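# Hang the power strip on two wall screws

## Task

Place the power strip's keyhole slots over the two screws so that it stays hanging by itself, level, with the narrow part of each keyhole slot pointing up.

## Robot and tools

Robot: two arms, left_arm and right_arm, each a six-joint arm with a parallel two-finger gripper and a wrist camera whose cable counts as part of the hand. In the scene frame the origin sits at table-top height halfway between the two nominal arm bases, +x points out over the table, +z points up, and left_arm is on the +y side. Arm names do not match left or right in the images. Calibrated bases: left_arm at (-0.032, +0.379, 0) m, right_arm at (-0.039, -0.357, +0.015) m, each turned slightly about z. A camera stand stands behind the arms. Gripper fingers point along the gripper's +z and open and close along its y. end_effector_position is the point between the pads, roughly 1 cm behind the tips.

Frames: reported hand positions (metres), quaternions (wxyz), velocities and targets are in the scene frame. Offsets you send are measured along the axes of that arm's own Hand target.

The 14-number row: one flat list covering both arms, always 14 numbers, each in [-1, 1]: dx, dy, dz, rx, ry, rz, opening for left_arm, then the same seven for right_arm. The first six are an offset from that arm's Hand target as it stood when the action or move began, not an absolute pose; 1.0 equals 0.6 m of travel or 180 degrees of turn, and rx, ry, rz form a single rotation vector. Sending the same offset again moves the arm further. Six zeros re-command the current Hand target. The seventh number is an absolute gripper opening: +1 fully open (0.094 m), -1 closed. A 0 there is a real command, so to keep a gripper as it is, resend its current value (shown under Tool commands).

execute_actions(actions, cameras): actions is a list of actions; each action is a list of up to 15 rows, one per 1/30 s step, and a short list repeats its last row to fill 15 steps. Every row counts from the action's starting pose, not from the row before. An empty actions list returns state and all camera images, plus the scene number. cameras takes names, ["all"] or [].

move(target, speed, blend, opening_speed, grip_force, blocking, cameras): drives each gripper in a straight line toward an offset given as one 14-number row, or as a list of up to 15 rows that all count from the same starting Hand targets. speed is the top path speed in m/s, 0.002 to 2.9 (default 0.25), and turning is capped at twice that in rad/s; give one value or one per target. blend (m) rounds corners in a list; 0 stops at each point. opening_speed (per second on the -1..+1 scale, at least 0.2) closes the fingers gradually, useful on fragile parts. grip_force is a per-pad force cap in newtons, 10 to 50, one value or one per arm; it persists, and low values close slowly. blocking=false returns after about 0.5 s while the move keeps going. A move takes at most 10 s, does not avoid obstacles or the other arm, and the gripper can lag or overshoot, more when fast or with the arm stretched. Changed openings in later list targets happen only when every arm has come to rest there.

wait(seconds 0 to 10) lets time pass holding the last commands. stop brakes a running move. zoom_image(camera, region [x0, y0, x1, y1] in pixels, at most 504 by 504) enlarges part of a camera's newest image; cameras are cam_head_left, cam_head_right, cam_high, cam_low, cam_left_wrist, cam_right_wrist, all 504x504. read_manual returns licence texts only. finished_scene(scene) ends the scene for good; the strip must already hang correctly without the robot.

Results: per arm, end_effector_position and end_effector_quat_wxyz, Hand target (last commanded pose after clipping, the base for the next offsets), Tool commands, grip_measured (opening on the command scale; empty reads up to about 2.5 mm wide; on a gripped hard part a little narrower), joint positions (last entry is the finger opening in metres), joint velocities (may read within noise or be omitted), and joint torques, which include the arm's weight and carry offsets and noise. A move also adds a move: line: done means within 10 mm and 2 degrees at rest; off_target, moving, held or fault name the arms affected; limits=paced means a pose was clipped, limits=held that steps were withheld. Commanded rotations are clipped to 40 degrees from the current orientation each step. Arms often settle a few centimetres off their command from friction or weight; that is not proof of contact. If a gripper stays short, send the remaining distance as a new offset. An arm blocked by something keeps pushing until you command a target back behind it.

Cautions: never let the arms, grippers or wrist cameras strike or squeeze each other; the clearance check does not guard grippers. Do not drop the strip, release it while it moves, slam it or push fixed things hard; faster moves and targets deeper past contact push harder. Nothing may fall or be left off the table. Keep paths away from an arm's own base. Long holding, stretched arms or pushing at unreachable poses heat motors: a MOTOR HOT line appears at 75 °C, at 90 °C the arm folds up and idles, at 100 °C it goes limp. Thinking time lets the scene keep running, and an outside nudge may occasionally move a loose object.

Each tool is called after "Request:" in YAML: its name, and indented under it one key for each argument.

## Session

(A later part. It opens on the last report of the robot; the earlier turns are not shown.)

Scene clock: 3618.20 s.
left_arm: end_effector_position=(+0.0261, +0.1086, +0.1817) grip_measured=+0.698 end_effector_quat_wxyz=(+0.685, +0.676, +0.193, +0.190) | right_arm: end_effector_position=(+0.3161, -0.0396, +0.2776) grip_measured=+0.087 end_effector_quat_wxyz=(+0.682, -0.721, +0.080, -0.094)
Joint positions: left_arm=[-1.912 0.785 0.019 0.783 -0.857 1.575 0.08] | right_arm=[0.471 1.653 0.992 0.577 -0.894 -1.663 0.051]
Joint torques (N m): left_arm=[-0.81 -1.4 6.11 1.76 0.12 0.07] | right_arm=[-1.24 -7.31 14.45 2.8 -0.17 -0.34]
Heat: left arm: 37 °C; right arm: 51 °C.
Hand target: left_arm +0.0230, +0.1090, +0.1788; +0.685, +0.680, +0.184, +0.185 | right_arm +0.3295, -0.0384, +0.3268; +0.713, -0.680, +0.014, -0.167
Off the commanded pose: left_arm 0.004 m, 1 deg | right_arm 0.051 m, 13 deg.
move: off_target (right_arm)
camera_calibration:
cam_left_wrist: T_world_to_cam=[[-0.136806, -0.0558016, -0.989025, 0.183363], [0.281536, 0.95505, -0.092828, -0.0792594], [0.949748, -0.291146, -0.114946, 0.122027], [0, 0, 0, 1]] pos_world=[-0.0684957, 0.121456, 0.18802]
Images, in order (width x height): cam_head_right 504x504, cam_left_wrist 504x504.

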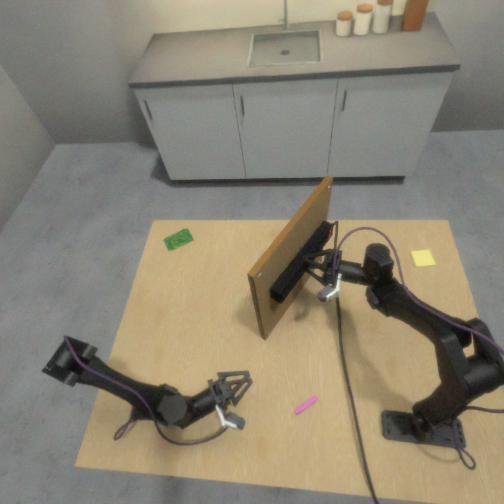

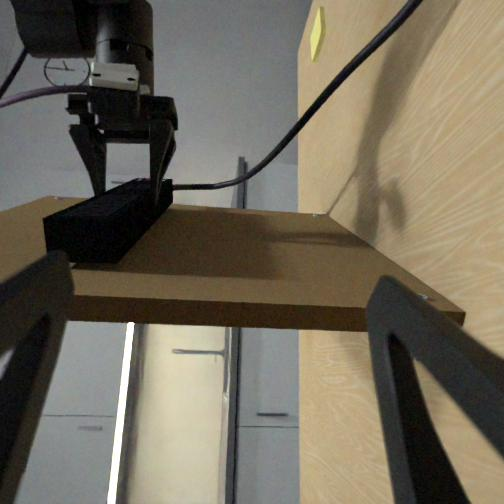

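Request:
move:
  target: [0,0,0,0,0,0,0.7,0.0,-0.004,0.012,0,-0.003,-0.002,-0.7]
  speed: 0.05
  cameras: ["cam_head_right","cam_left_wrist"]

Request:
zoom_image:
  camera: "cam_left_wrist"
  region: [50, 150, 200, 300]

Request:
zoom_image:
  camera: "cam_head_right"
  region: [260, 210, 350, 320]

Scene clock: 3627.97 s.
left_arm: end_effector_position=(+0.0261, +0.1086, +0.1817) grip_measured=+0.698 end_effector_quat_wxyz=(+0.685, +0.676, +0.193, +0.190) | right_arm: end_effector_position=(+0.3156, -0.0374, +0.2818) grip_measured=+0.087 end_effector_quat_wxyz=(+0.685, -0.720, +0.069, -0.090)
Joint positions: left_arm=[-1.912 0.785 0.019 0.783 -0.857 1.575 0.08] | right_arm=[0.471 1.662 1.01 0.577 -0.915 -1.664 0.051]
Joint torques (N m): left_arm=[-0.55 -1.37 6.13 1.77 0.12 0] | right_arm=[-0.01 -6.93 15.35 2.68 0.12 -0.36]
Heat: left arm: 37 °C; right arm: 51 °C.
Hand target: left_arm +0.0230, +0.1090, +0.1788; +0.685, +0.680, +0.184, +0.185 | right_arm +0.3307, -0.0315, +0.3297; +0.713, -0.681, +0.008, -0.166
Off the commanded pose: left_arm 0.004 m, 1 deg | right_arm 0.051 m, 12 deg.
move: off_target (right_arm)
camera_calibration:
cam_left_wrist: T_world_to_cam=[[-0.136806, -0.0558016, -0.989025, 0.183363], [0.281536, 0.95505, -0.092828, -0.0792594], [0.949748, -0.291146, -0.114946, 0.122027], [0, 0, 0, 1]] pos_world=[-0.0684957, 0.121456, 0.18802]
Images, in order (width x height): cam_head_right 504x504, cam_left_wrist 504x504.

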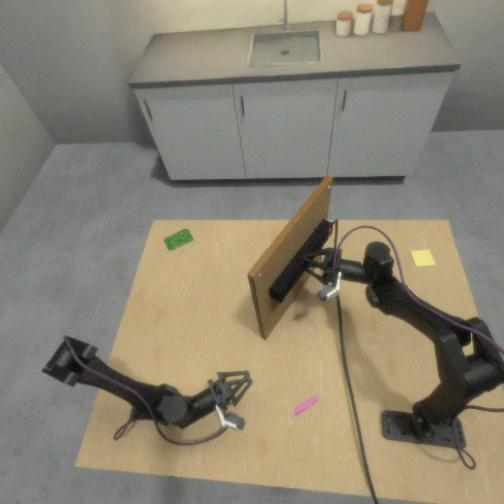

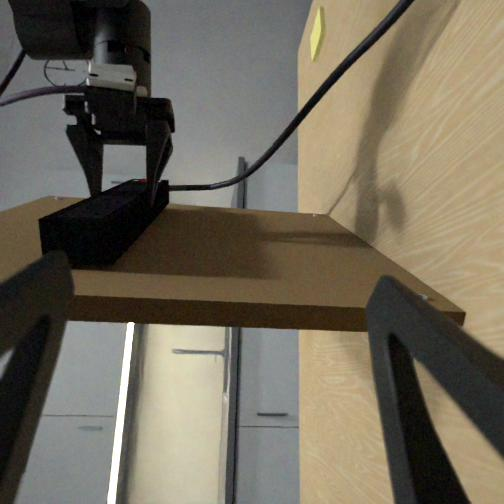

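Scaled by 3.360 from the camera's 504x504 image, which has a finer 720x720 frame.

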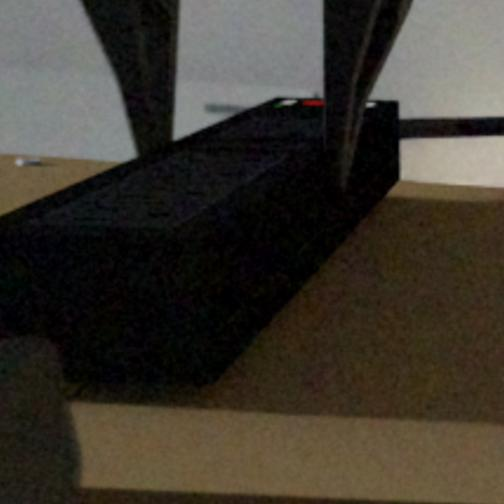

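Scaled by 4.582 from the camera's 504x504 image, which has a finer 720x720 frame.

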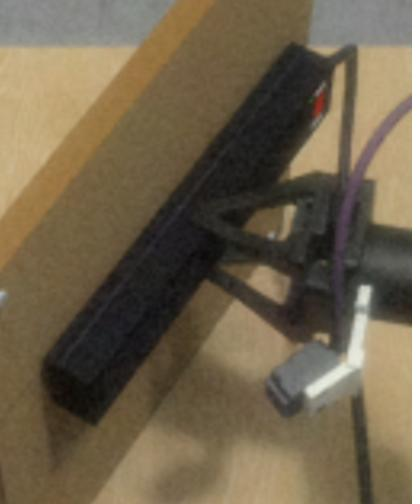

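Request:
move:
  target: [0,0,0,0,0,0,0.7,0,0,0.012,0,0,0,-0.7]
  speed: 0.05
  cameras: ["cam_left_wrist","cam_head_right"]

Request:
zoom_image:
  camera: "cam_left_wrist"
  region: [50, 150, 200, 300]

Request:
zoom_image:
  camera: "cam_head_right"
  region: [260, 210, 350, 320]

Scene clock: 3659.27 s.
left_arm: end_effector_position=(+0.0261, +0.1086, +0.1817) grip_measured=+0.698 end_effector_quat_wxyz=(+0.685, +0.676, +0.193, +0.190) | right_arm: end_effector_position=(+0.3151, -0.0362, +0.2817) grip_measured=+0.087 end_effector_quat_wxyz=(+0.685, -0.720, +0.067, -0.087)
Joint positions: left_arm=[-1.912 0.785 0.019 0.783 -0.857 1.575 0.08] | right_arm=[0.472 1.666 1.015 0.575 -0.92 -1.665 0.051]
Joint torques (N m): left_arm=[-0.79 -1.42 6.08 1.77 0.13 -0.04] | right_arm=[1.25 -6.32 16.39 2.7 0.33 -0.33]
Heat: left arm: 37 °C; right arm: 50 °C.
Hand target: left_arm +0.0230, +0.1090, +0.1788; +0.685, +0.680, +0.184, +0.185 | right_arm +0.3324, -0.0245, +0.3301; +0.713, -0.681, +0.008, -0.166
Off the commanded pose: left_arm 0.004 m, 1 deg | right_arm 0.053 m, 13 deg.
move: off_target (right_arm)
camera_calibration:
cam_left_wrist: T_world_to_cam=[[-0.136806, -0.0558016, -0.989025, 0.183363], [0.281536, 0.95505, -0.092828, -0.0792594], [0.949748, -0.291146, -0.114946, 0.122027], [0, 0, 0, 1]] pos_world=[-0.0684957, 0.121456, 0.18802]
Images, in order (width x height): cam_head_right 504x504, cam_left_wrist 504x504.

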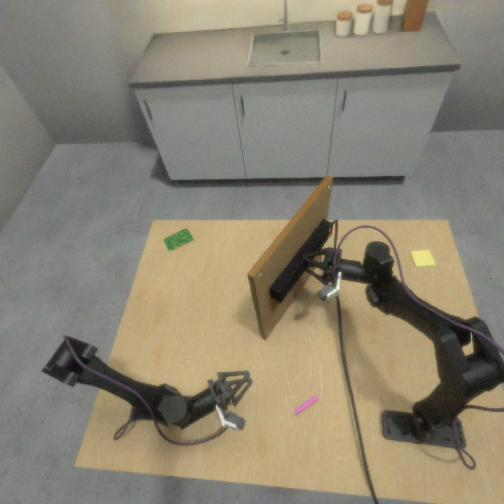

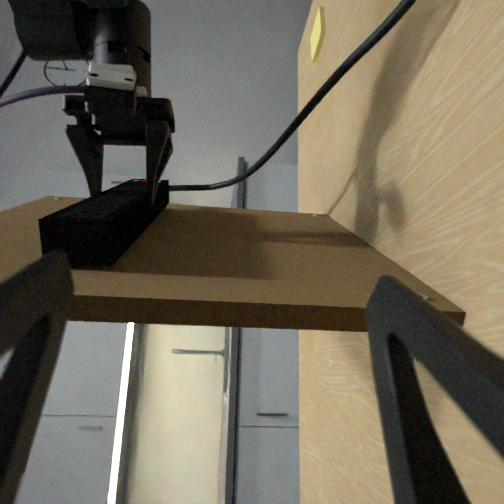

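Scaled by 3.360 from the camera's 504x504 image, which has a finer 720x720 frame.

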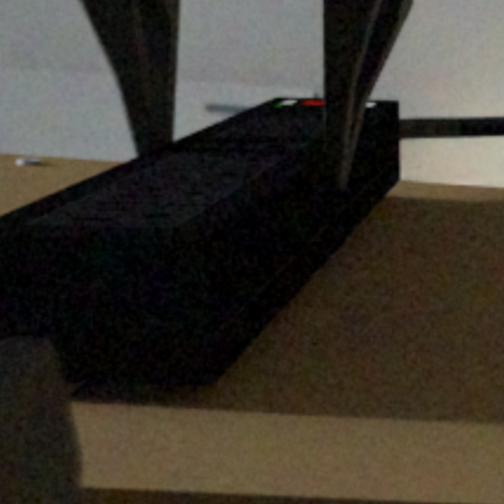

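Scaled by 4.582 from the camera's 504x504 image, which has a finer 720x720 frame.

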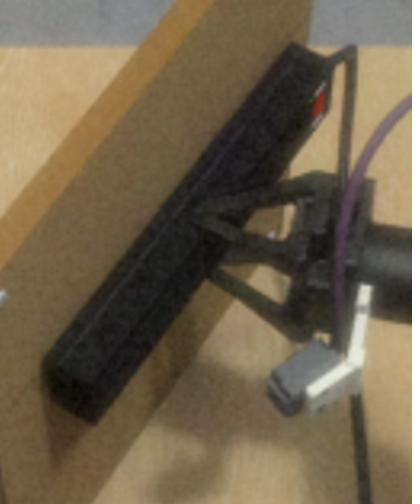

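Request:
move:
  target: [0,0,0,0,0,0,0.7,0,0,0.02,0,0,0,-0.7]
  speed: 0.05
  cameras: ["cam_left_wrist","cam_head_right"]

Request:
zoom_image:
  camera: "cam_left_wrist"
  region: [50, 150, 200, 300]

Request:
zoom_image:
  camera: "cam_head_right"
  region: [260, 210, 350, 320]

Scene clock: 3668.47 s.
left_arm: end_effector_position=(+0.0261, +0.1086, +0.1817) grip_measured=+0.698 end_effector_quat_wxyz=(+0.685, +0.676, +0.193, +0.190) | right_arm: end_effector_position=(+0.3152, -0.0346, +0.2822) grip_measured=+0.085 end_effector_quat_wxyz=(+0.685, -0.721, +0.067, -0.078)
Joint positions: left_arm=[-1.912 0.785 0.019 0.783 -0.857 1.575 0.08] | right_arm=[0.472 1.672 1.031 0.558 -0.933 -1.659 0.051]
Joint torques (N m): left_arm=[-0.83 -1.48 6.04 1.72 0.15 0.02] | right_arm=[3.55 -5.48 17.39 2.77 0.69 -0.38]
Heat: left arm: 37 °C; right arm: 50 °C.
Hand target: left_arm +0.0230, +0.1090, +0.1788; +0.685, +0.680, +0.184, +0.185 | right_arm +0.3353, -0.0129, +0.3309; +0.713, -0.681, +0.008, -0.166
Off the commanded pose: left_arm 0.004 m, 1 deg | right_arm 0.057 m, 13 deg.
move: off_target (right_arm)
camera_calibration:
cam_left_wrist: T_world_to_cam=[[-0.136806, -0.0558016, -0.989025, 0.183363], [0.281536, 0.95505, -0.092828, -0.0792594], [0.949748, -0.291146, -0.114946, 0.122027], [0, 0, 0, 1]] pos_world=[-0.0684957, 0.121456, 0.18802]
Images, in order (width x height): cam_head_right 504x504, cam_left_wrist 504x504.

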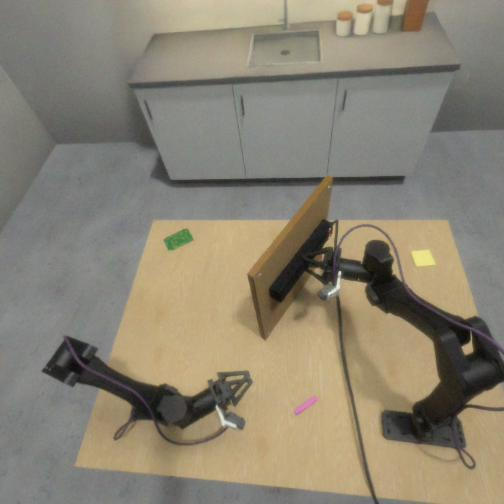

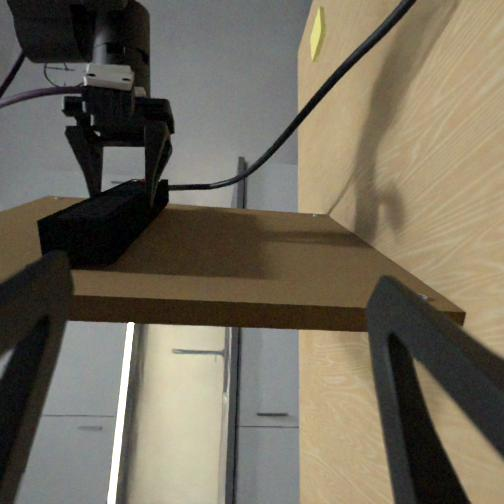

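Scaled by 3.360 from the camera's 504x504 image, which has a finer 720x720 frame.

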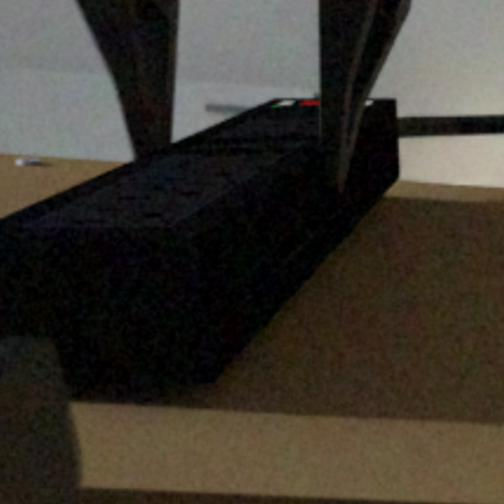

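Scaled by 4.582 from the camera's 504x504 image, which has a finer 720x720 frame.

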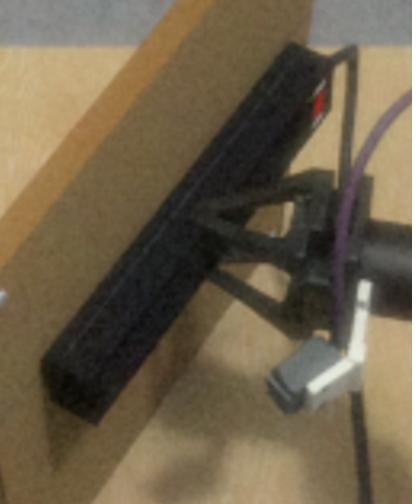

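Request:
move:
  target: [0,0,0,0,0,0,0.7,0,-0.02,0,0,0,0,-0.7]
  speed: 0.05
  cameras: ["cam_left_wrist","cam_head_right"]

Request:
zoom_image:
  camera: "cam_left_wrist"
  region: [50, 150, 200, 300]

Request:
move:
  target: [0,0,0,0,0,0,0.7,0,-0.015,0.006,0,0,0,-0.7]
  speed: 0.05
  cameras: ["cam_left_wrist","cam_head_right"]

Request:
zoom_image:
  camera: "cam_left_wrist"
  region: [50, 150, 200, 300]

Request:
zoom_image:
  camera: "cam_head_right"
  region: [260, 210, 350, 320]

Scene clock: 3681.73 s.
left_arm: end_effector_position=(+0.0261, +0.1086, +0.1817) grip_measured=+0.698 end_effector_quat_wxyz=(+0.685, +0.676, +0.193, +0.190) | right_arm: end_effector_position=(+0.3153, -0.0344, +0.2824) grip_measured=+0.084 end_effector_quat_wxyz=(+0.682, -0.724, +0.068, -0.072)
Joint positions: left_arm=[-1.912 0.785 0.019 0.783 -0.857 1.575 0.08] | right_arm=[0.471 1.672 1.043 0.529 -0.94 -1.663 0.051]
Joint torques (N m): left_arm=[-0.73 -1.43 5.96 1.8 0.14 0.01] | right_arm=[3.86 -7.75 17.57 2.72 0.76 -0.28]
Heat: left arm: 37 °C; right arm: 53 °C.
Hand target: left_arm +0.0230, +0.1090, +0.1788; +0.685, +0.680, +0.184, +0.185 | right_arm +0.3325, -0.0130, +0.3427; +0.713, -0.681, +0.008, -0.166
Off the commanded pose: left_arm 0.004 m, 1 deg | right_arm 0.066 m, 14 deg.
move: off_target (right_arm)
camera_calibration:
cam_left_wrist: T_world_to_cam=[[-0.136806, -0.0558016, -0.989025, 0.183363], [0.281536, 0.95505, -0.092828, -0.0792594], [0.949748, -0.291146, -0.114946, 0.122027], [0, 0, 0, 1]] pos_world=[-0.0684957, 0.121456, 0.18802]
Images, in order (width x height): cam_head_right 504x504, cam_left_wrist 504x504.

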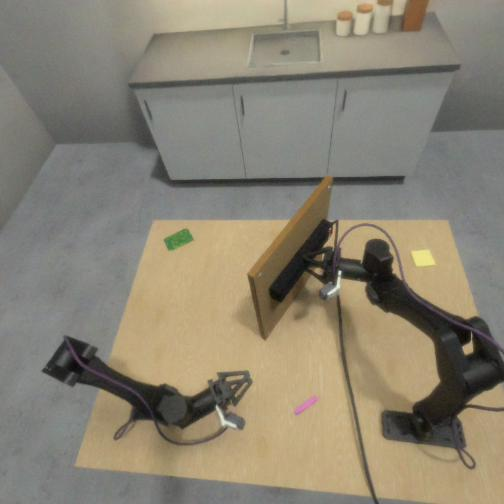

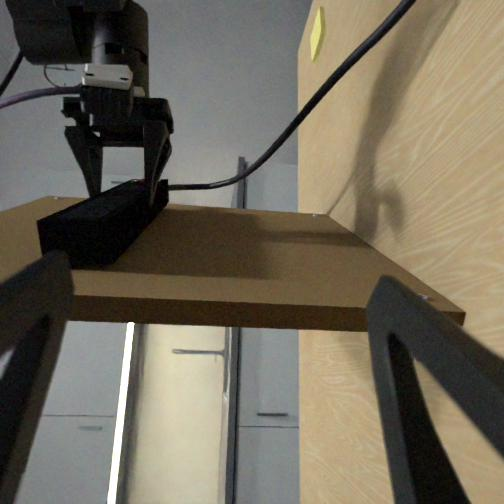

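Scaled by 3.360 from the camera's 504x504 image, which has a finer 720x720 frame.

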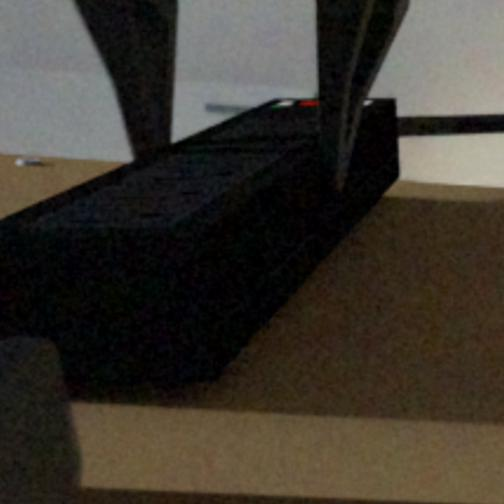

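Scene clock: 3682.70 s.
left_arm: end_effector_position=(+0.0261, +0.1086, +0.1817) grip_measured=+0.698 end_effector_quat_wxyz=(+0.685, +0.676, +0.193, +0.190) | right_arm: end_effector_position=(+0.3155, -0.0342, +0.2831) grip_measured=+0.082 end_effector_quat_wxyz=(+0.678, -0.729, +0.072, -0.066)
Joint positions: left_arm=[-1.912 0.785 0.019 0.783 -0.857 1.575 0.08] | right_arm=[0.47 1.67 1.06 0.487 -0.943 -1.67 0.051]
Joint torques (N m): left_arm=[-0.53 -1.29 6.11 1.78 0.17 0.02] | right_arm=[4.7 -8.91 17.8 2.81 0.87 -0.19]
Heat: left arm: 37 °C; right arm: 53 °C.
Hand target: left_arm +0.0230, +0.1090, +0.1788; +0.685, +0.680, +0.184, +0.185 | right_arm +0.3314, -0.0098, +0.3518; +0.713, -0.681, +0.008, -0.166
Off the commanded pose: left_arm 0.004 m, 1 deg | right_arm 0.075 m, 15 deg.
move: off_target (right_arm)
camera_calibration:
cam_left_wrist: T_world_to_cam=[[-0.136806, -0.0558016, -0.989025, 0.183363], [0.281536, 0.95505, -0.092828, -0.0792594], [0.949748, -0.291146, -0.114946, 0.122027], [0, 0, 0, 1]] pos_world=[-0.0684957, 0.121456, 0.18802]
Images, in order (width x height): cam_head_right 504x504, cam_left_wrist 504x504.

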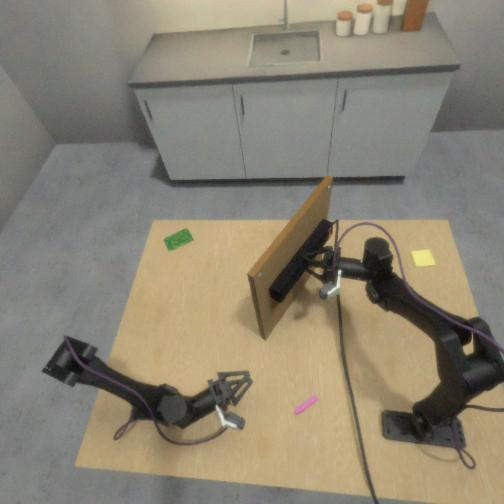

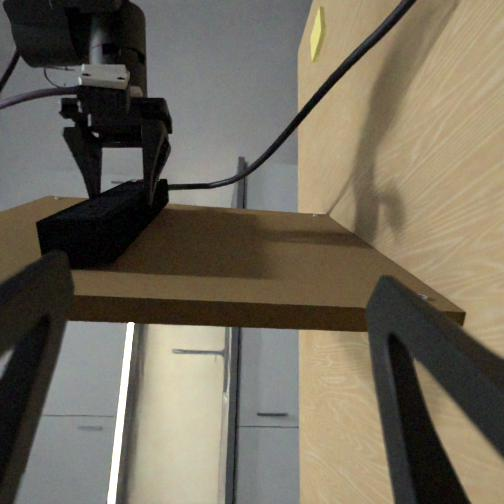

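Scaled by 3.360 from the camera's 504x504 image, which has a finer 720x720 frame.

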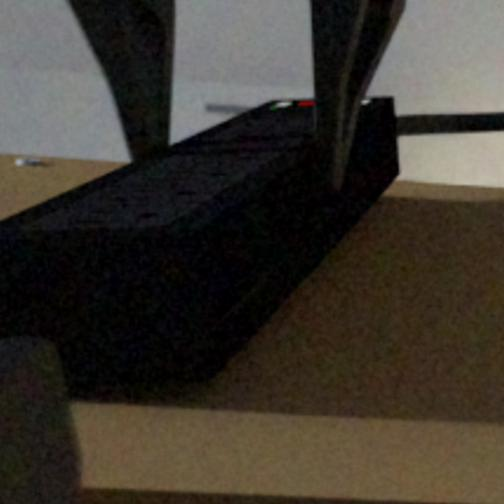

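Scaled by 4.582 from the camera's 504x504 image, which has a finer 720x720 frame.

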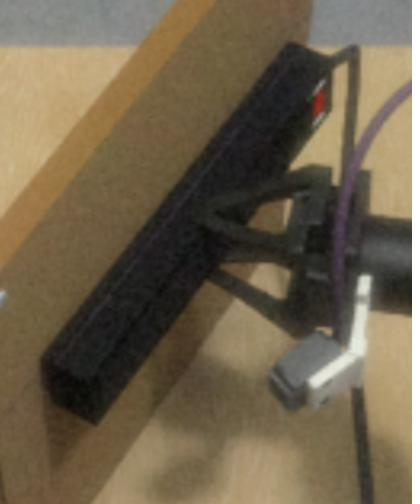

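Request:
move:
  target:
    - [0,0,0,0,0,0,0.7,0,-0.02,-0.025,0,0,0,-0.7]
    - [0,0,0,0,0,0,0.7,0,-0.03,0,0,0,0,-0.7]
  speed: 0.05
  cameras: ["cam_left_wrist","cam_head_right"]

Request:
zoom_image:
  camera: "cam_left_wrist"
  region: [50, 150, 200, 300]

Request:
zoom_image:
  camera: "cam_head_right"
  region: [260, 210, 350, 320]

Scene clock: 3693.87 s.
left_arm: end_effector_position=(+0.0261, +0.1086, +0.1817) grip_measured=+0.698 end_effector_quat_wxyz=(+0.685, +0.676, +0.193, +0.190) | right_arm: end_effector_position=(+0.3142, -0.0330, +0.2855) grip_measured=+0.081 end_effector_quat_wxyz=(-0.665, +0.739, -0.088, +0.062)
Joint positions: left_arm=[-1.912 0.785 0.019 0.783 -0.857 1.575 0.08] | right_arm=[0.481 1.647 1.087 0.384 -0.914 -1.686 0.051]
Joint torques (N m): left_arm=[-0.68 -1.44 6.2 1.77 0.16 0.06] | right_arm=[4 -10.32 18.03 3.11 0.55 -0.08]
Heat: left arm: 37 °C; right arm: 53 °C.
Hand target: left_arm +0.0230, +0.1090, +0.1788; +0.685, +0.680, +0.184, +0.185 | right_arm +0.3273, -0.0101, +0.3692; -0.713, +0.681, -0.008, +0.166
Off the commanded pose: left_arm 0.004 m, 1 deg | right_arm 0.088 m, 17 deg.
move: off_target (right_arm)
camera_calibration:
cam_left_wrist: T_world_to_cam=[[-0.136806, -0.0558016, -0.989025, 0.183363], [0.281536, 0.95505, -0.092828, -0.0792594], [0.949748, -0.291146, -0.114946, 0.122027], [0, 0, 0, 1]] pos_world=[-0.0684957, 0.121456, 0.18802]
Images, in order (width x height): cam_head_right 504x504, cam_left_wrist 504x504.

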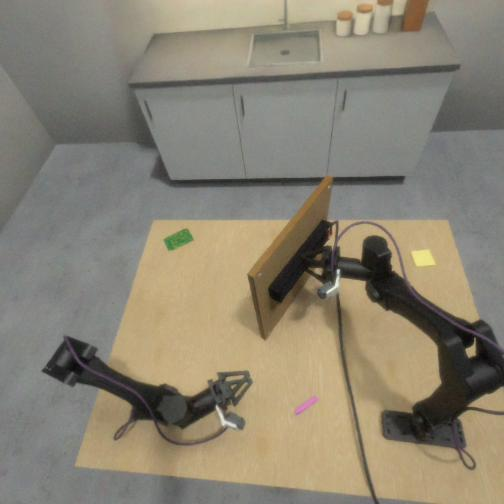

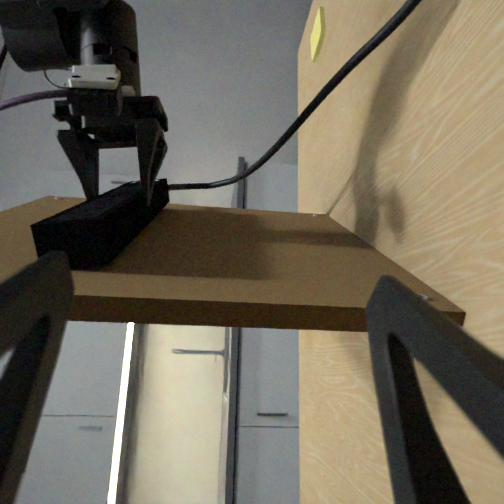

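Scaled by 3.360 from the camera's 504x504 image, which has a finer 720x720 frame.

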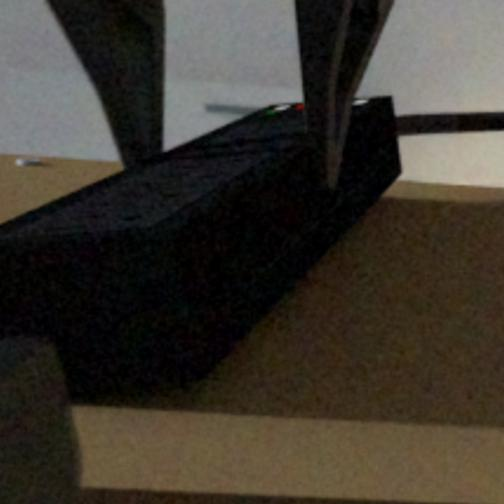

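Scaled by 4.582 from the camera's 504x504 image, which has a finer 720x720 frame.

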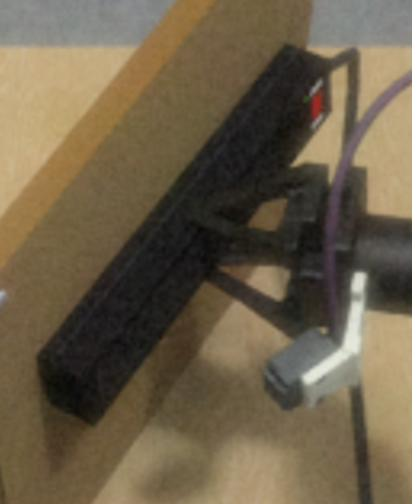

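Request:
move:
  target: [0,0,0,0,0,0,0.7,0.006,0,0.018,0,0,0,-0.7]
  speed: 0.05
  cameras: ["cam_left_wrist","cam_head_right"]

Request:
zoom_image:
  camera: "cam_left_wrist"
  region: [50, 150, 200, 300]

Request:
move:
  target: [0,0,0,0,0,0,0.7,0.012,0,0,0,0,0,-0.7]
  speed: 0.05
  cameras: ["cam_left_wrist","cam_head_right"]

Request:
zoom_image:
  camera: "cam_left_wrist"
  region: [50, 150, 200, 300]

Request:
zoom_image:
  camera: "cam_head_right"
  region: [260, 210, 350, 320]

Scene clock: 3706.80 s.
left_arm: end_effector_position=(+0.0261, +0.1086, +0.1817) grip_measured=+0.698 end_effector_quat_wxyz=(+0.685, +0.676, +0.193, +0.190) | right_arm: end_effector_position=(+0.3141, -0.0325, +0.2867) grip_measured=+0.081 end_effector_quat_wxyz=(-0.659, +0.744, -0.092, +0.060)
Joint positions: left_arm=[-1.912 0.785 0.019 0.783 -0.857 1.575 0.08] | right_arm=[0.484 1.64 1.106 0.33 -0.905 -1.699 0.051]
Joint torques (N m): left_arm=[-0.7 -1.42 6.13 1.78 0.11 0.09] | right_arm=[4.97 -7.98 19.36 3.45 0.56 -0.02]
Heat: left arm: 37 °C; right arm: 59 °C.
Hand target: left_arm +0.0230, +0.1090, +0.1788; +0.685, +0.680, +0.184, +0.185 | right_arm +0.3333, -0.0005, +0.3708; -0.713, +0.681, -0.008, +0.166
Off the commanded pose: left_arm 0.004 m, 1 deg | right_arm 0.092 m, 18 deg.
move: off_target (right_arm)
camera_calibration:
cam_left_wrist: T_world_to_cam=[[-0.136806, -0.0558016, -0.989025, 0.183363], [0.281536, 0.95505, -0.092828, -0.0792594], [0.949748, -0.291146, -0.114946, 0.122027], [0, 0, 0, 1]] pos_world=[-0.0684957, 0.121456, 0.18802]
Images, in order (width x height): cam_head_right 504x504, cam_left_wrist 504x504.

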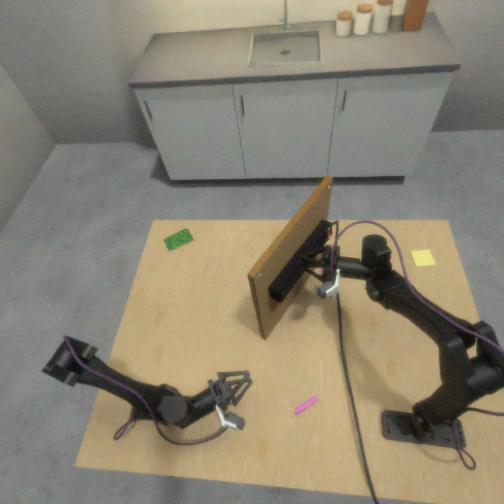

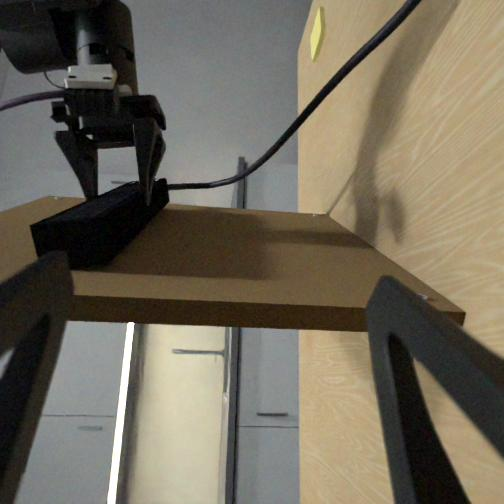

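Scaled by 3.360 from the camera's 504x504 image, which has a finer 720x720 frame.

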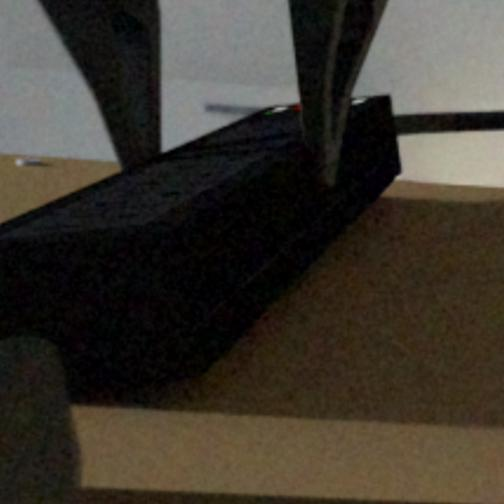

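Scene clock: 3707.90 s.
left_arm: end_effector_position=(+0.0261, +0.1086, +0.1817) grip_measured=+0.698 end_effector_quat_wxyz=(+0.685, +0.676, +0.193, +0.190) | right_arm: end_effector_position=(+0.3140, -0.0325, +0.2885) grip_measured=+0.081 end_effector_quat_wxyz=(-0.654, +0.749, -0.096, +0.055)
Joint positions: left_arm=[-1.912 0.785 0.019 0.783 -0.857 1.575 0.08] | right_arm=[0.484 1.637 1.128 0.281 -0.906 -1.708 0.051]
Joint torques (N m): left_arm=[-0.54 -1.35 6.02 1.79 0.17 0.05] | right_arm=[3.64 -6.86 19.93 3.64 0.42 -0.03]
Heat: left arm: 37 °C; right arm: 60 °C.
Hand target: left_arm +0.0230, +0.1090, +0.1788; +0.685, +0.680, +0.184, +0.185 | right_arm +0.3401, -0.0023, +0.3724; -0.713, +0.681, -0.008, +0.166
Off the commanded pose: left_arm 0.004 m, 1 deg | right_arm 0.093 m, 19 deg.
move: off_target (right_arm)
camera_calibration:
cam_left_wrist: T_world_to_cam=[[-0.136806, -0.0558016, -0.989025, 0.183363], [0.281536, 0.95505, -0.092828, -0.0792594], [0.949748, -0.291146, -0.114946, 0.122027], [0, 0, 0, 1]] pos_world=[-0.0684957, 0.121456, 0.18802]
Images, in order (width x height): cam_head_right 504x504, cam_left_wrist 504x504.

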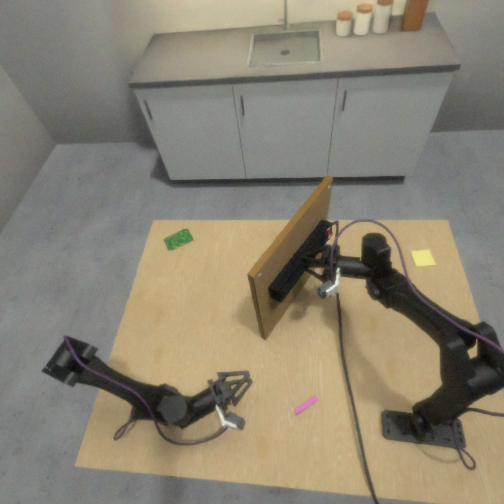

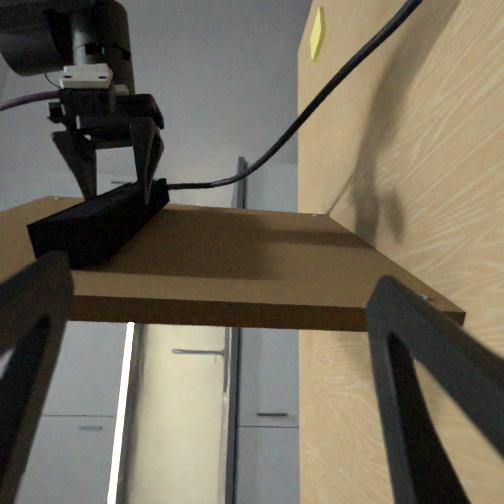

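Scaled by 3.360 from the camera's 504x504 image, which has a finer 720x720 frame.

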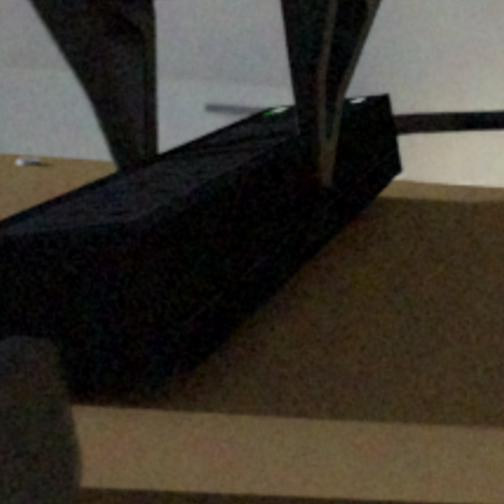

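Scaled by 4.582 from the camera's 504x504 image, which has a finer 720x720 frame.

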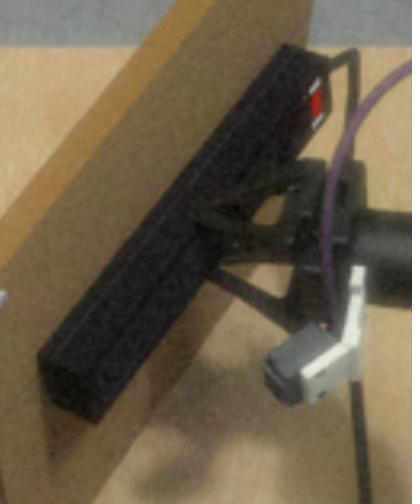

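Request:
move:
  target: [0,0,0,0,0,0,0.7,0,0.02,-0.01,0.06,0,0,-0.7]
  speed: 0.1
  cameras: ["cam_left_wrist","cam_head_right"]

Request:
zoom_image:
  camera: "cam_left_wrist"
  region: [50, 150, 200, 300]

Request:
zoom_image:
  camera: "cam_head_right"
  region: [260, 210, 350, 320]

Scene clock: 3718.37 s.
left_arm: end_effector_position=(+0.0261, +0.1086, +0.1817) grip_measured=+0.698 end_effector_quat_wxyz=(+0.685, +0.676, +0.193, +0.190) | right_arm: end_effector_position=(+0.3143, -0.0328, +0.2870) grip_measured=+0.078 end_effector_quat_wxyz=(+0.699, -0.713, +0.049, -0.025)
Joint positions: left_arm=[-1.912 0.785 0.019 0.783 -0.857 1.575 0.08] | right_arm=[0.449 1.732 1.085 0.604 -1.06 -1.576 0.051]
Joint torques (N m): left_arm=[-0.7 -1.31 6.02 1.76 0.11 0.01] | right_arm=[4.4 -8.27 14.79 4.14 1.45 0.31]
Heat: left arm: 37 °C; right arm: 63 °C.
Hand target: left_arm +0.0230, +0.1090, +0.1788; +0.685, +0.680, +0.184, +0.185 | right_arm +0.3414, -0.0079, +0.3601; +0.774, -0.611, -0.007, -0.166
Off the commanded pose: left_arm 0.004 m, 1 deg | right_arm 0.082 m, 23 deg.
move: off_target (right_arm)
camera_calibration:
cam_left_wrist: T_world_to_cam=[[-0.136806, -0.0558016, -0.989025, 0.183363], [0.281536, 0.95505, -0.092828, -0.0792594], [0.949748, -0.291146, -0.114946, 0.122027], [0, 0, 0, 1]] pos_world=[-0.0684957, 0.121456, 0.18802]
Images, in order (width x height): cam_head_right 504x504, cam_left_wrist 504x504.

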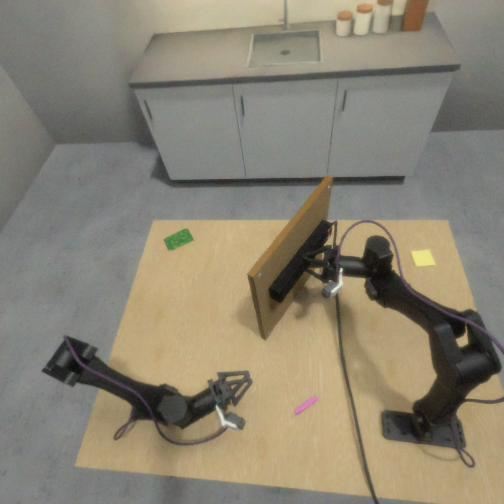

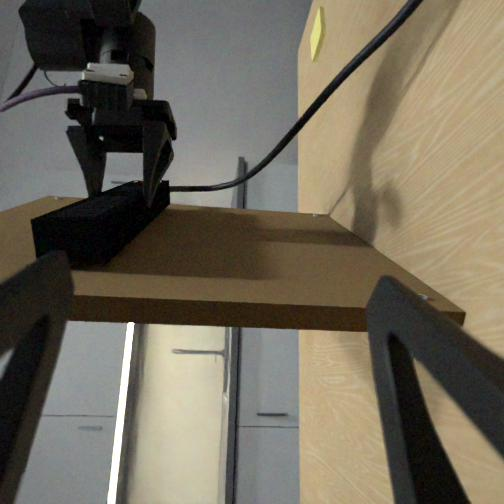

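Scaled by 3.360 from the camera's 504x504 image, which has a finer 720x720 frame.

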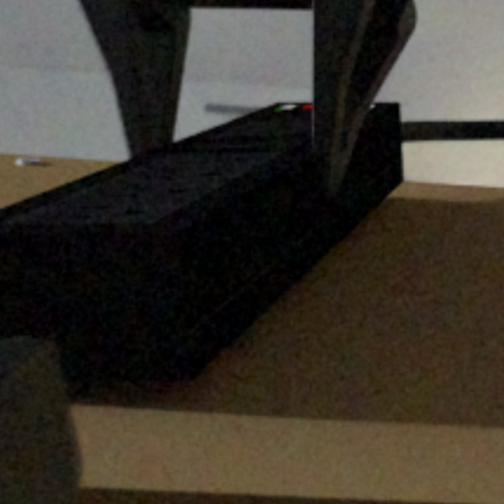

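Scaled by 4.582 from the camera's 504x504 image, which has a finer 720x720 frame.

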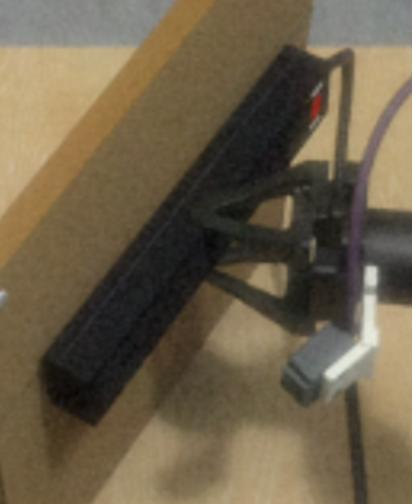

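Request:
move:
  target:
    - [0,0,0,0,0,0,0.7,0.0,0,0.012,-0.03,0,0,-0.7]
    - [0,0,0,0,0,0,0.7,0.02,0,0.015,-0.03,0,0,-0.7]
  speed: 0.1
  cameras: ["cam_left_wrist","cam_head_right"]

Request:
zoom_image:
  camera: "cam_left_wrist"
  region: [50, 150, 200, 300]

Request:
zoom_image:
  camera: "cam_head_right"
  region: [260, 210, 350, 320]

Request:
move:
  target: [0,0,0,0,0,0,0.7,-0.04,0,0,0,0,0,-0.7]
  speed: 0.1
  cameras: ["cam_left_wrist","cam_head_right"]

Request:
zoom_image:
  camera: "cam_left_wrist"
  region: [50, 150, 200, 300]

Request:
zoom_image:
  camera: "cam_head_right"
  region: [260, 210, 350, 320]

Scene clock: 3733.60 s.
left_arm: end_effector_position=(+0.0261, +0.1086, +0.1817) grip_measured=+0.698 end_effector_quat_wxyz=(+0.685, +0.676, +0.193, +0.190) | right_arm: end_effector_position=(+0.3149, -0.0334, +0.2856) grip_measured=+0.078 end_effector_quat_wxyz=(+0.697, -0.714, +0.053, -0.028)
Joint positions: left_arm=[-1.912 0.785 0.019 0.783 -0.857 1.575 0.08] | right_arm=[0.45 1.728 1.081 0.595 -1.05 -1.582 0.051]
Joint torques (N m): left_arm=[-0.68 -1.18 6.11 1.77 0.14 0.02] | right_arm=[4.46 -7.62 20.56 3.29 1.61 0.06]
Heat: left arm: 37 °C; right arm: 74 °C.
Hand target: left_arm +0.0230, +0.1090, +0.1788; +0.685, +0.680, +0.184, +0.185 | right_arm +0.3544, -0.0023, +0.3652; +0.744, -0.647, +0.000, -0.166
Off the commanded pose: left_arm 0.004 m, 1 deg | right_arm 0.094 m, 19 deg.
move: off_target (right_arm)
camera_calibration:
cam_left_wrist: T_world_to_cam=[[-0.136806, -0.0558016, -0.989025, 0.183363], [0.281536, 0.95505, -0.092828, -0.0792594], [0.949748, -0.291146, -0.114946, 0.122027], [0, 0, 0, 1]] pos_world=[-0.0684957, 0.121456, 0.18802]
Images, in order (width x height): cam_head_right 504x504, cam_left_wrist 504x504.

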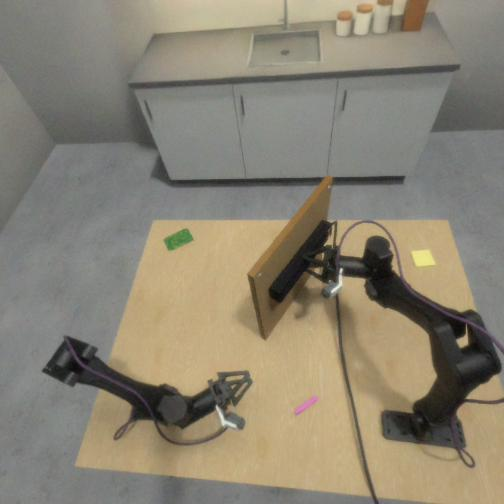

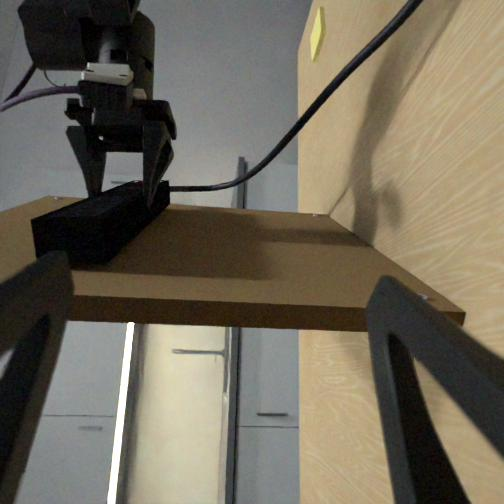

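Scaled by 3.360 from the camera's 504x504 image, which has a finer 720x720 frame.

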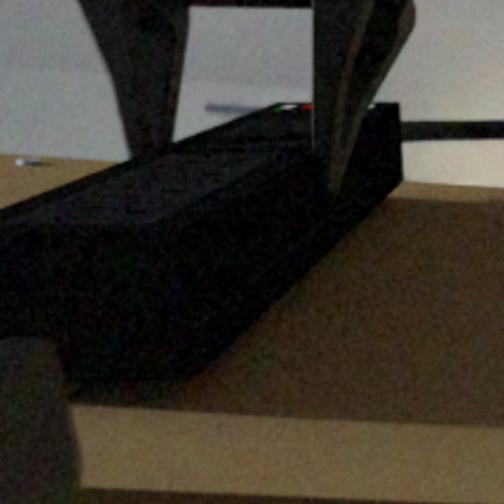

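Scaled by 4.582 from the camera's 504x504 image, which has a finer 720x720 frame.

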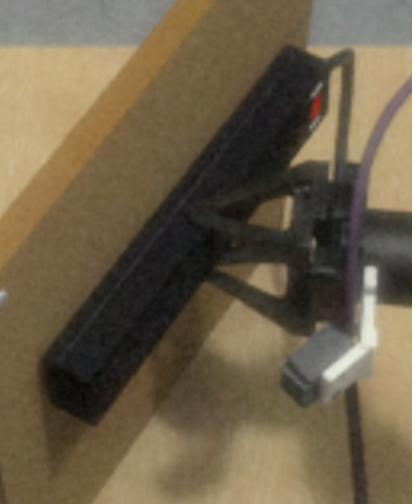

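Scene clock: 3734.30 s.
left_arm: end_effector_position=(+0.0261, +0.1086, +0.1817) grip_measured=+0.698 end_effector_quat_wxyz=(+0.685, +0.676, +0.193, +0.190) | right_arm: end_effector_position=(+0.3144, -0.0326, +0.2852) grip_measured=+0.078 end_effector_quat_wxyz=(+0.697, -0.715, +0.052, -0.028)
Joint positions: left_arm=[-1.912 0.785 0.019 0.783 -0.857 1.575 0.08] | right_arm=[0.452 1.728 1.081 0.592 -1.048 -1.586 0.051]
Joint torques (N m): left_arm=[-0.75 -1.18 5.96 1.79 0.19 0.02] | right_arm=[8.13 -11.18 15.27 3.26 1.87 -0.04]
Heat: left arm: 37 °C; right arm: 74 °C.
Hand target: left_arm +0.0230, +0.1090, +0.1788; +0.685, +0.680, +0.184, +0.185 | right_arm +0.3318, +0.0036, +0.3599; +0.744, -0.647, +0.000, -0.166
Off the commanded pose: left_arm 0.004 m, 1 deg | right_arm 0.085 m, 19 deg.
move: off_target (right_arm)
camera_calibration:
cam_left_wrist: T_world_to_cam=[[-0.136806, -0.0558016, -0.989025, 0.183363], [0.281536, 0.95505, -0.092828, -0.0792594], [0.949748, -0.291146, -0.114946, 0.122027], [0, 0, 0, 1]] pos_world=[-0.0684957, 0.121456, 0.18802]
Images, in order (width x height): cam_head_right 504x504, cam_left_wrist 504x504.

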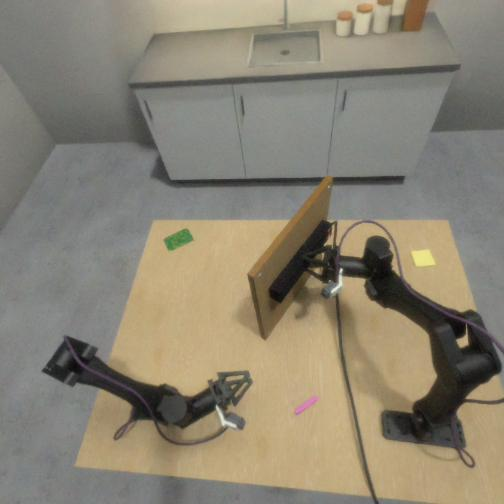

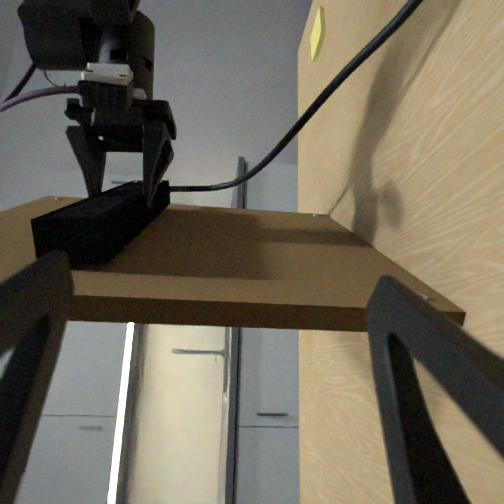

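Scaled by 3.360 from the camera's 504x504 image, which has a finer 720x720 frame.

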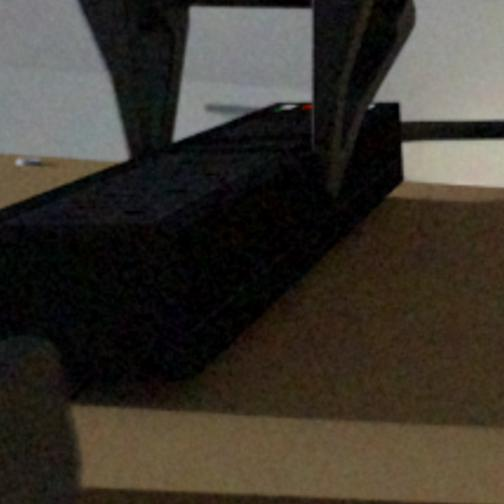

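Scaled by 4.582 from the camera's 504x504 image, which has a finer 720x720 frame.

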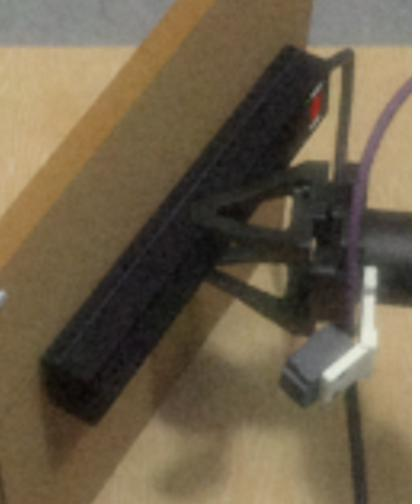

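Request:
move:
  target: [0,0,0,0,0,0,0.7,0.02,0.01,-0.03,-0.05,0,0,-0.7]
  speed: 0.1
  cameras: ["cam_left_wrist","cam_head_right"]

Request:
zoom_image:
  camera: "cam_left_wrist"
  region: [50, 150, 200, 300]

Request:
zoom_image:
  camera: "cam_head_right"
  region: [260, 210, 350, 320]

Scene clock: 3745.30 s.
left_arm: end_effector_position=(+0.0261, +0.1086, +0.1817) grip_measured=+0.698 end_effector_quat_wxyz=(+0.685, +0.676, +0.193, +0.190) | right_arm: end_effector_position=(+0.3152, -0.0331, +0.2862) grip_measured=+0.078 end_effector_quat_wxyz=(-0.658, +0.748, -0.082, +0.028)
Joint positions: left_arm=[-1.912 0.785 0.019 0.783 -0.857 1.575 0.08] | right_arm=[0.464 1.675 1.157 0.279 -0.984 -1.704 0.051]
Joint torques (N m): left_arm=[-0.73 -1.28 6.05 1.75 0.16 0.02] | right_arm=[2.86 -10.24 16.69 2.87 1.06 -0.53]
Heat: left arm: 37 °C; right arm: 70 °C.
Hand target: left_arm +0.0230, +0.1090, +0.1788; +0.685, +0.680, +0.184, +0.185 | right_arm +0.3408, -0.0161, +0.3538; -0.691, +0.703, -0.014, +0.166
Off the commanded pose: left_arm 0.004 m, 1 deg | right_arm 0.074 m, 19 deg.
move: off_target (right_arm)
camera_calibration:
cam_left_wrist: T_world_to_cam=[[-0.136806, -0.0558016, -0.989025, 0.183363], [0.281536, 0.95505, -0.092828, -0.0792594], [0.949748, -0.291146, -0.114946, 0.122027], [0, 0, 0, 1]] pos_world=[-0.0684957, 0.121456, 0.18802]
Images, in order (width x height): cam_head_right 504x504, cam_left_wrist 504x504.

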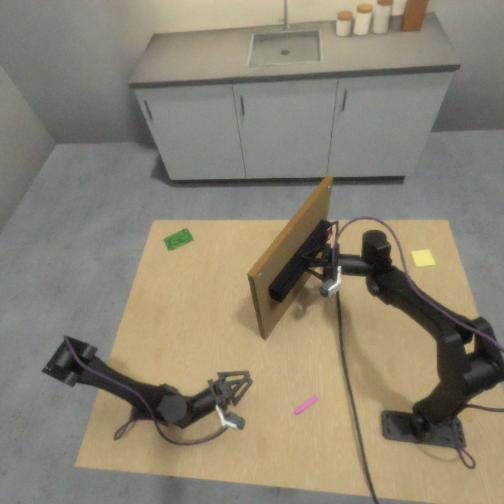

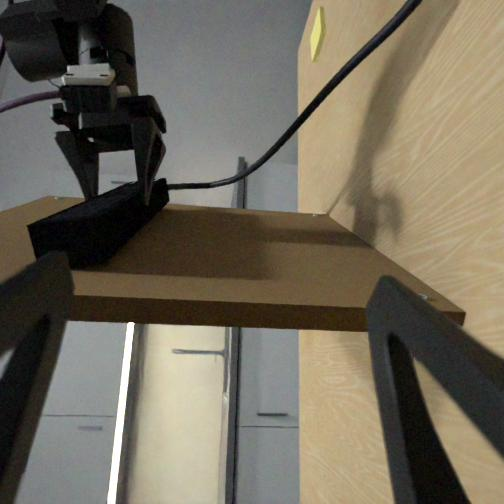

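Scaled by 3.360 from the camera's 504x504 image, which has a finer 720x720 frame.

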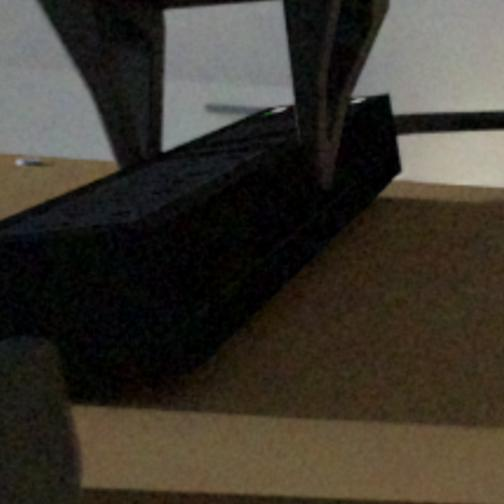

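Scaled by 4.582 from the camera's 504x504 image, which has a finer 720x720 frame.

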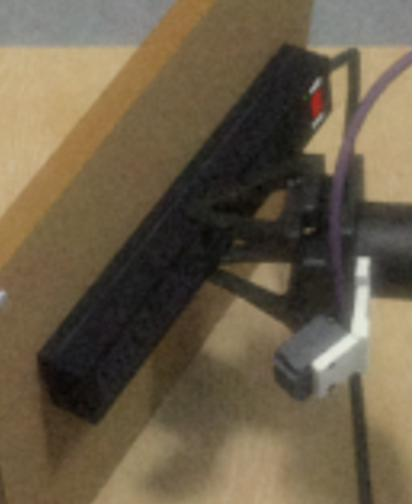

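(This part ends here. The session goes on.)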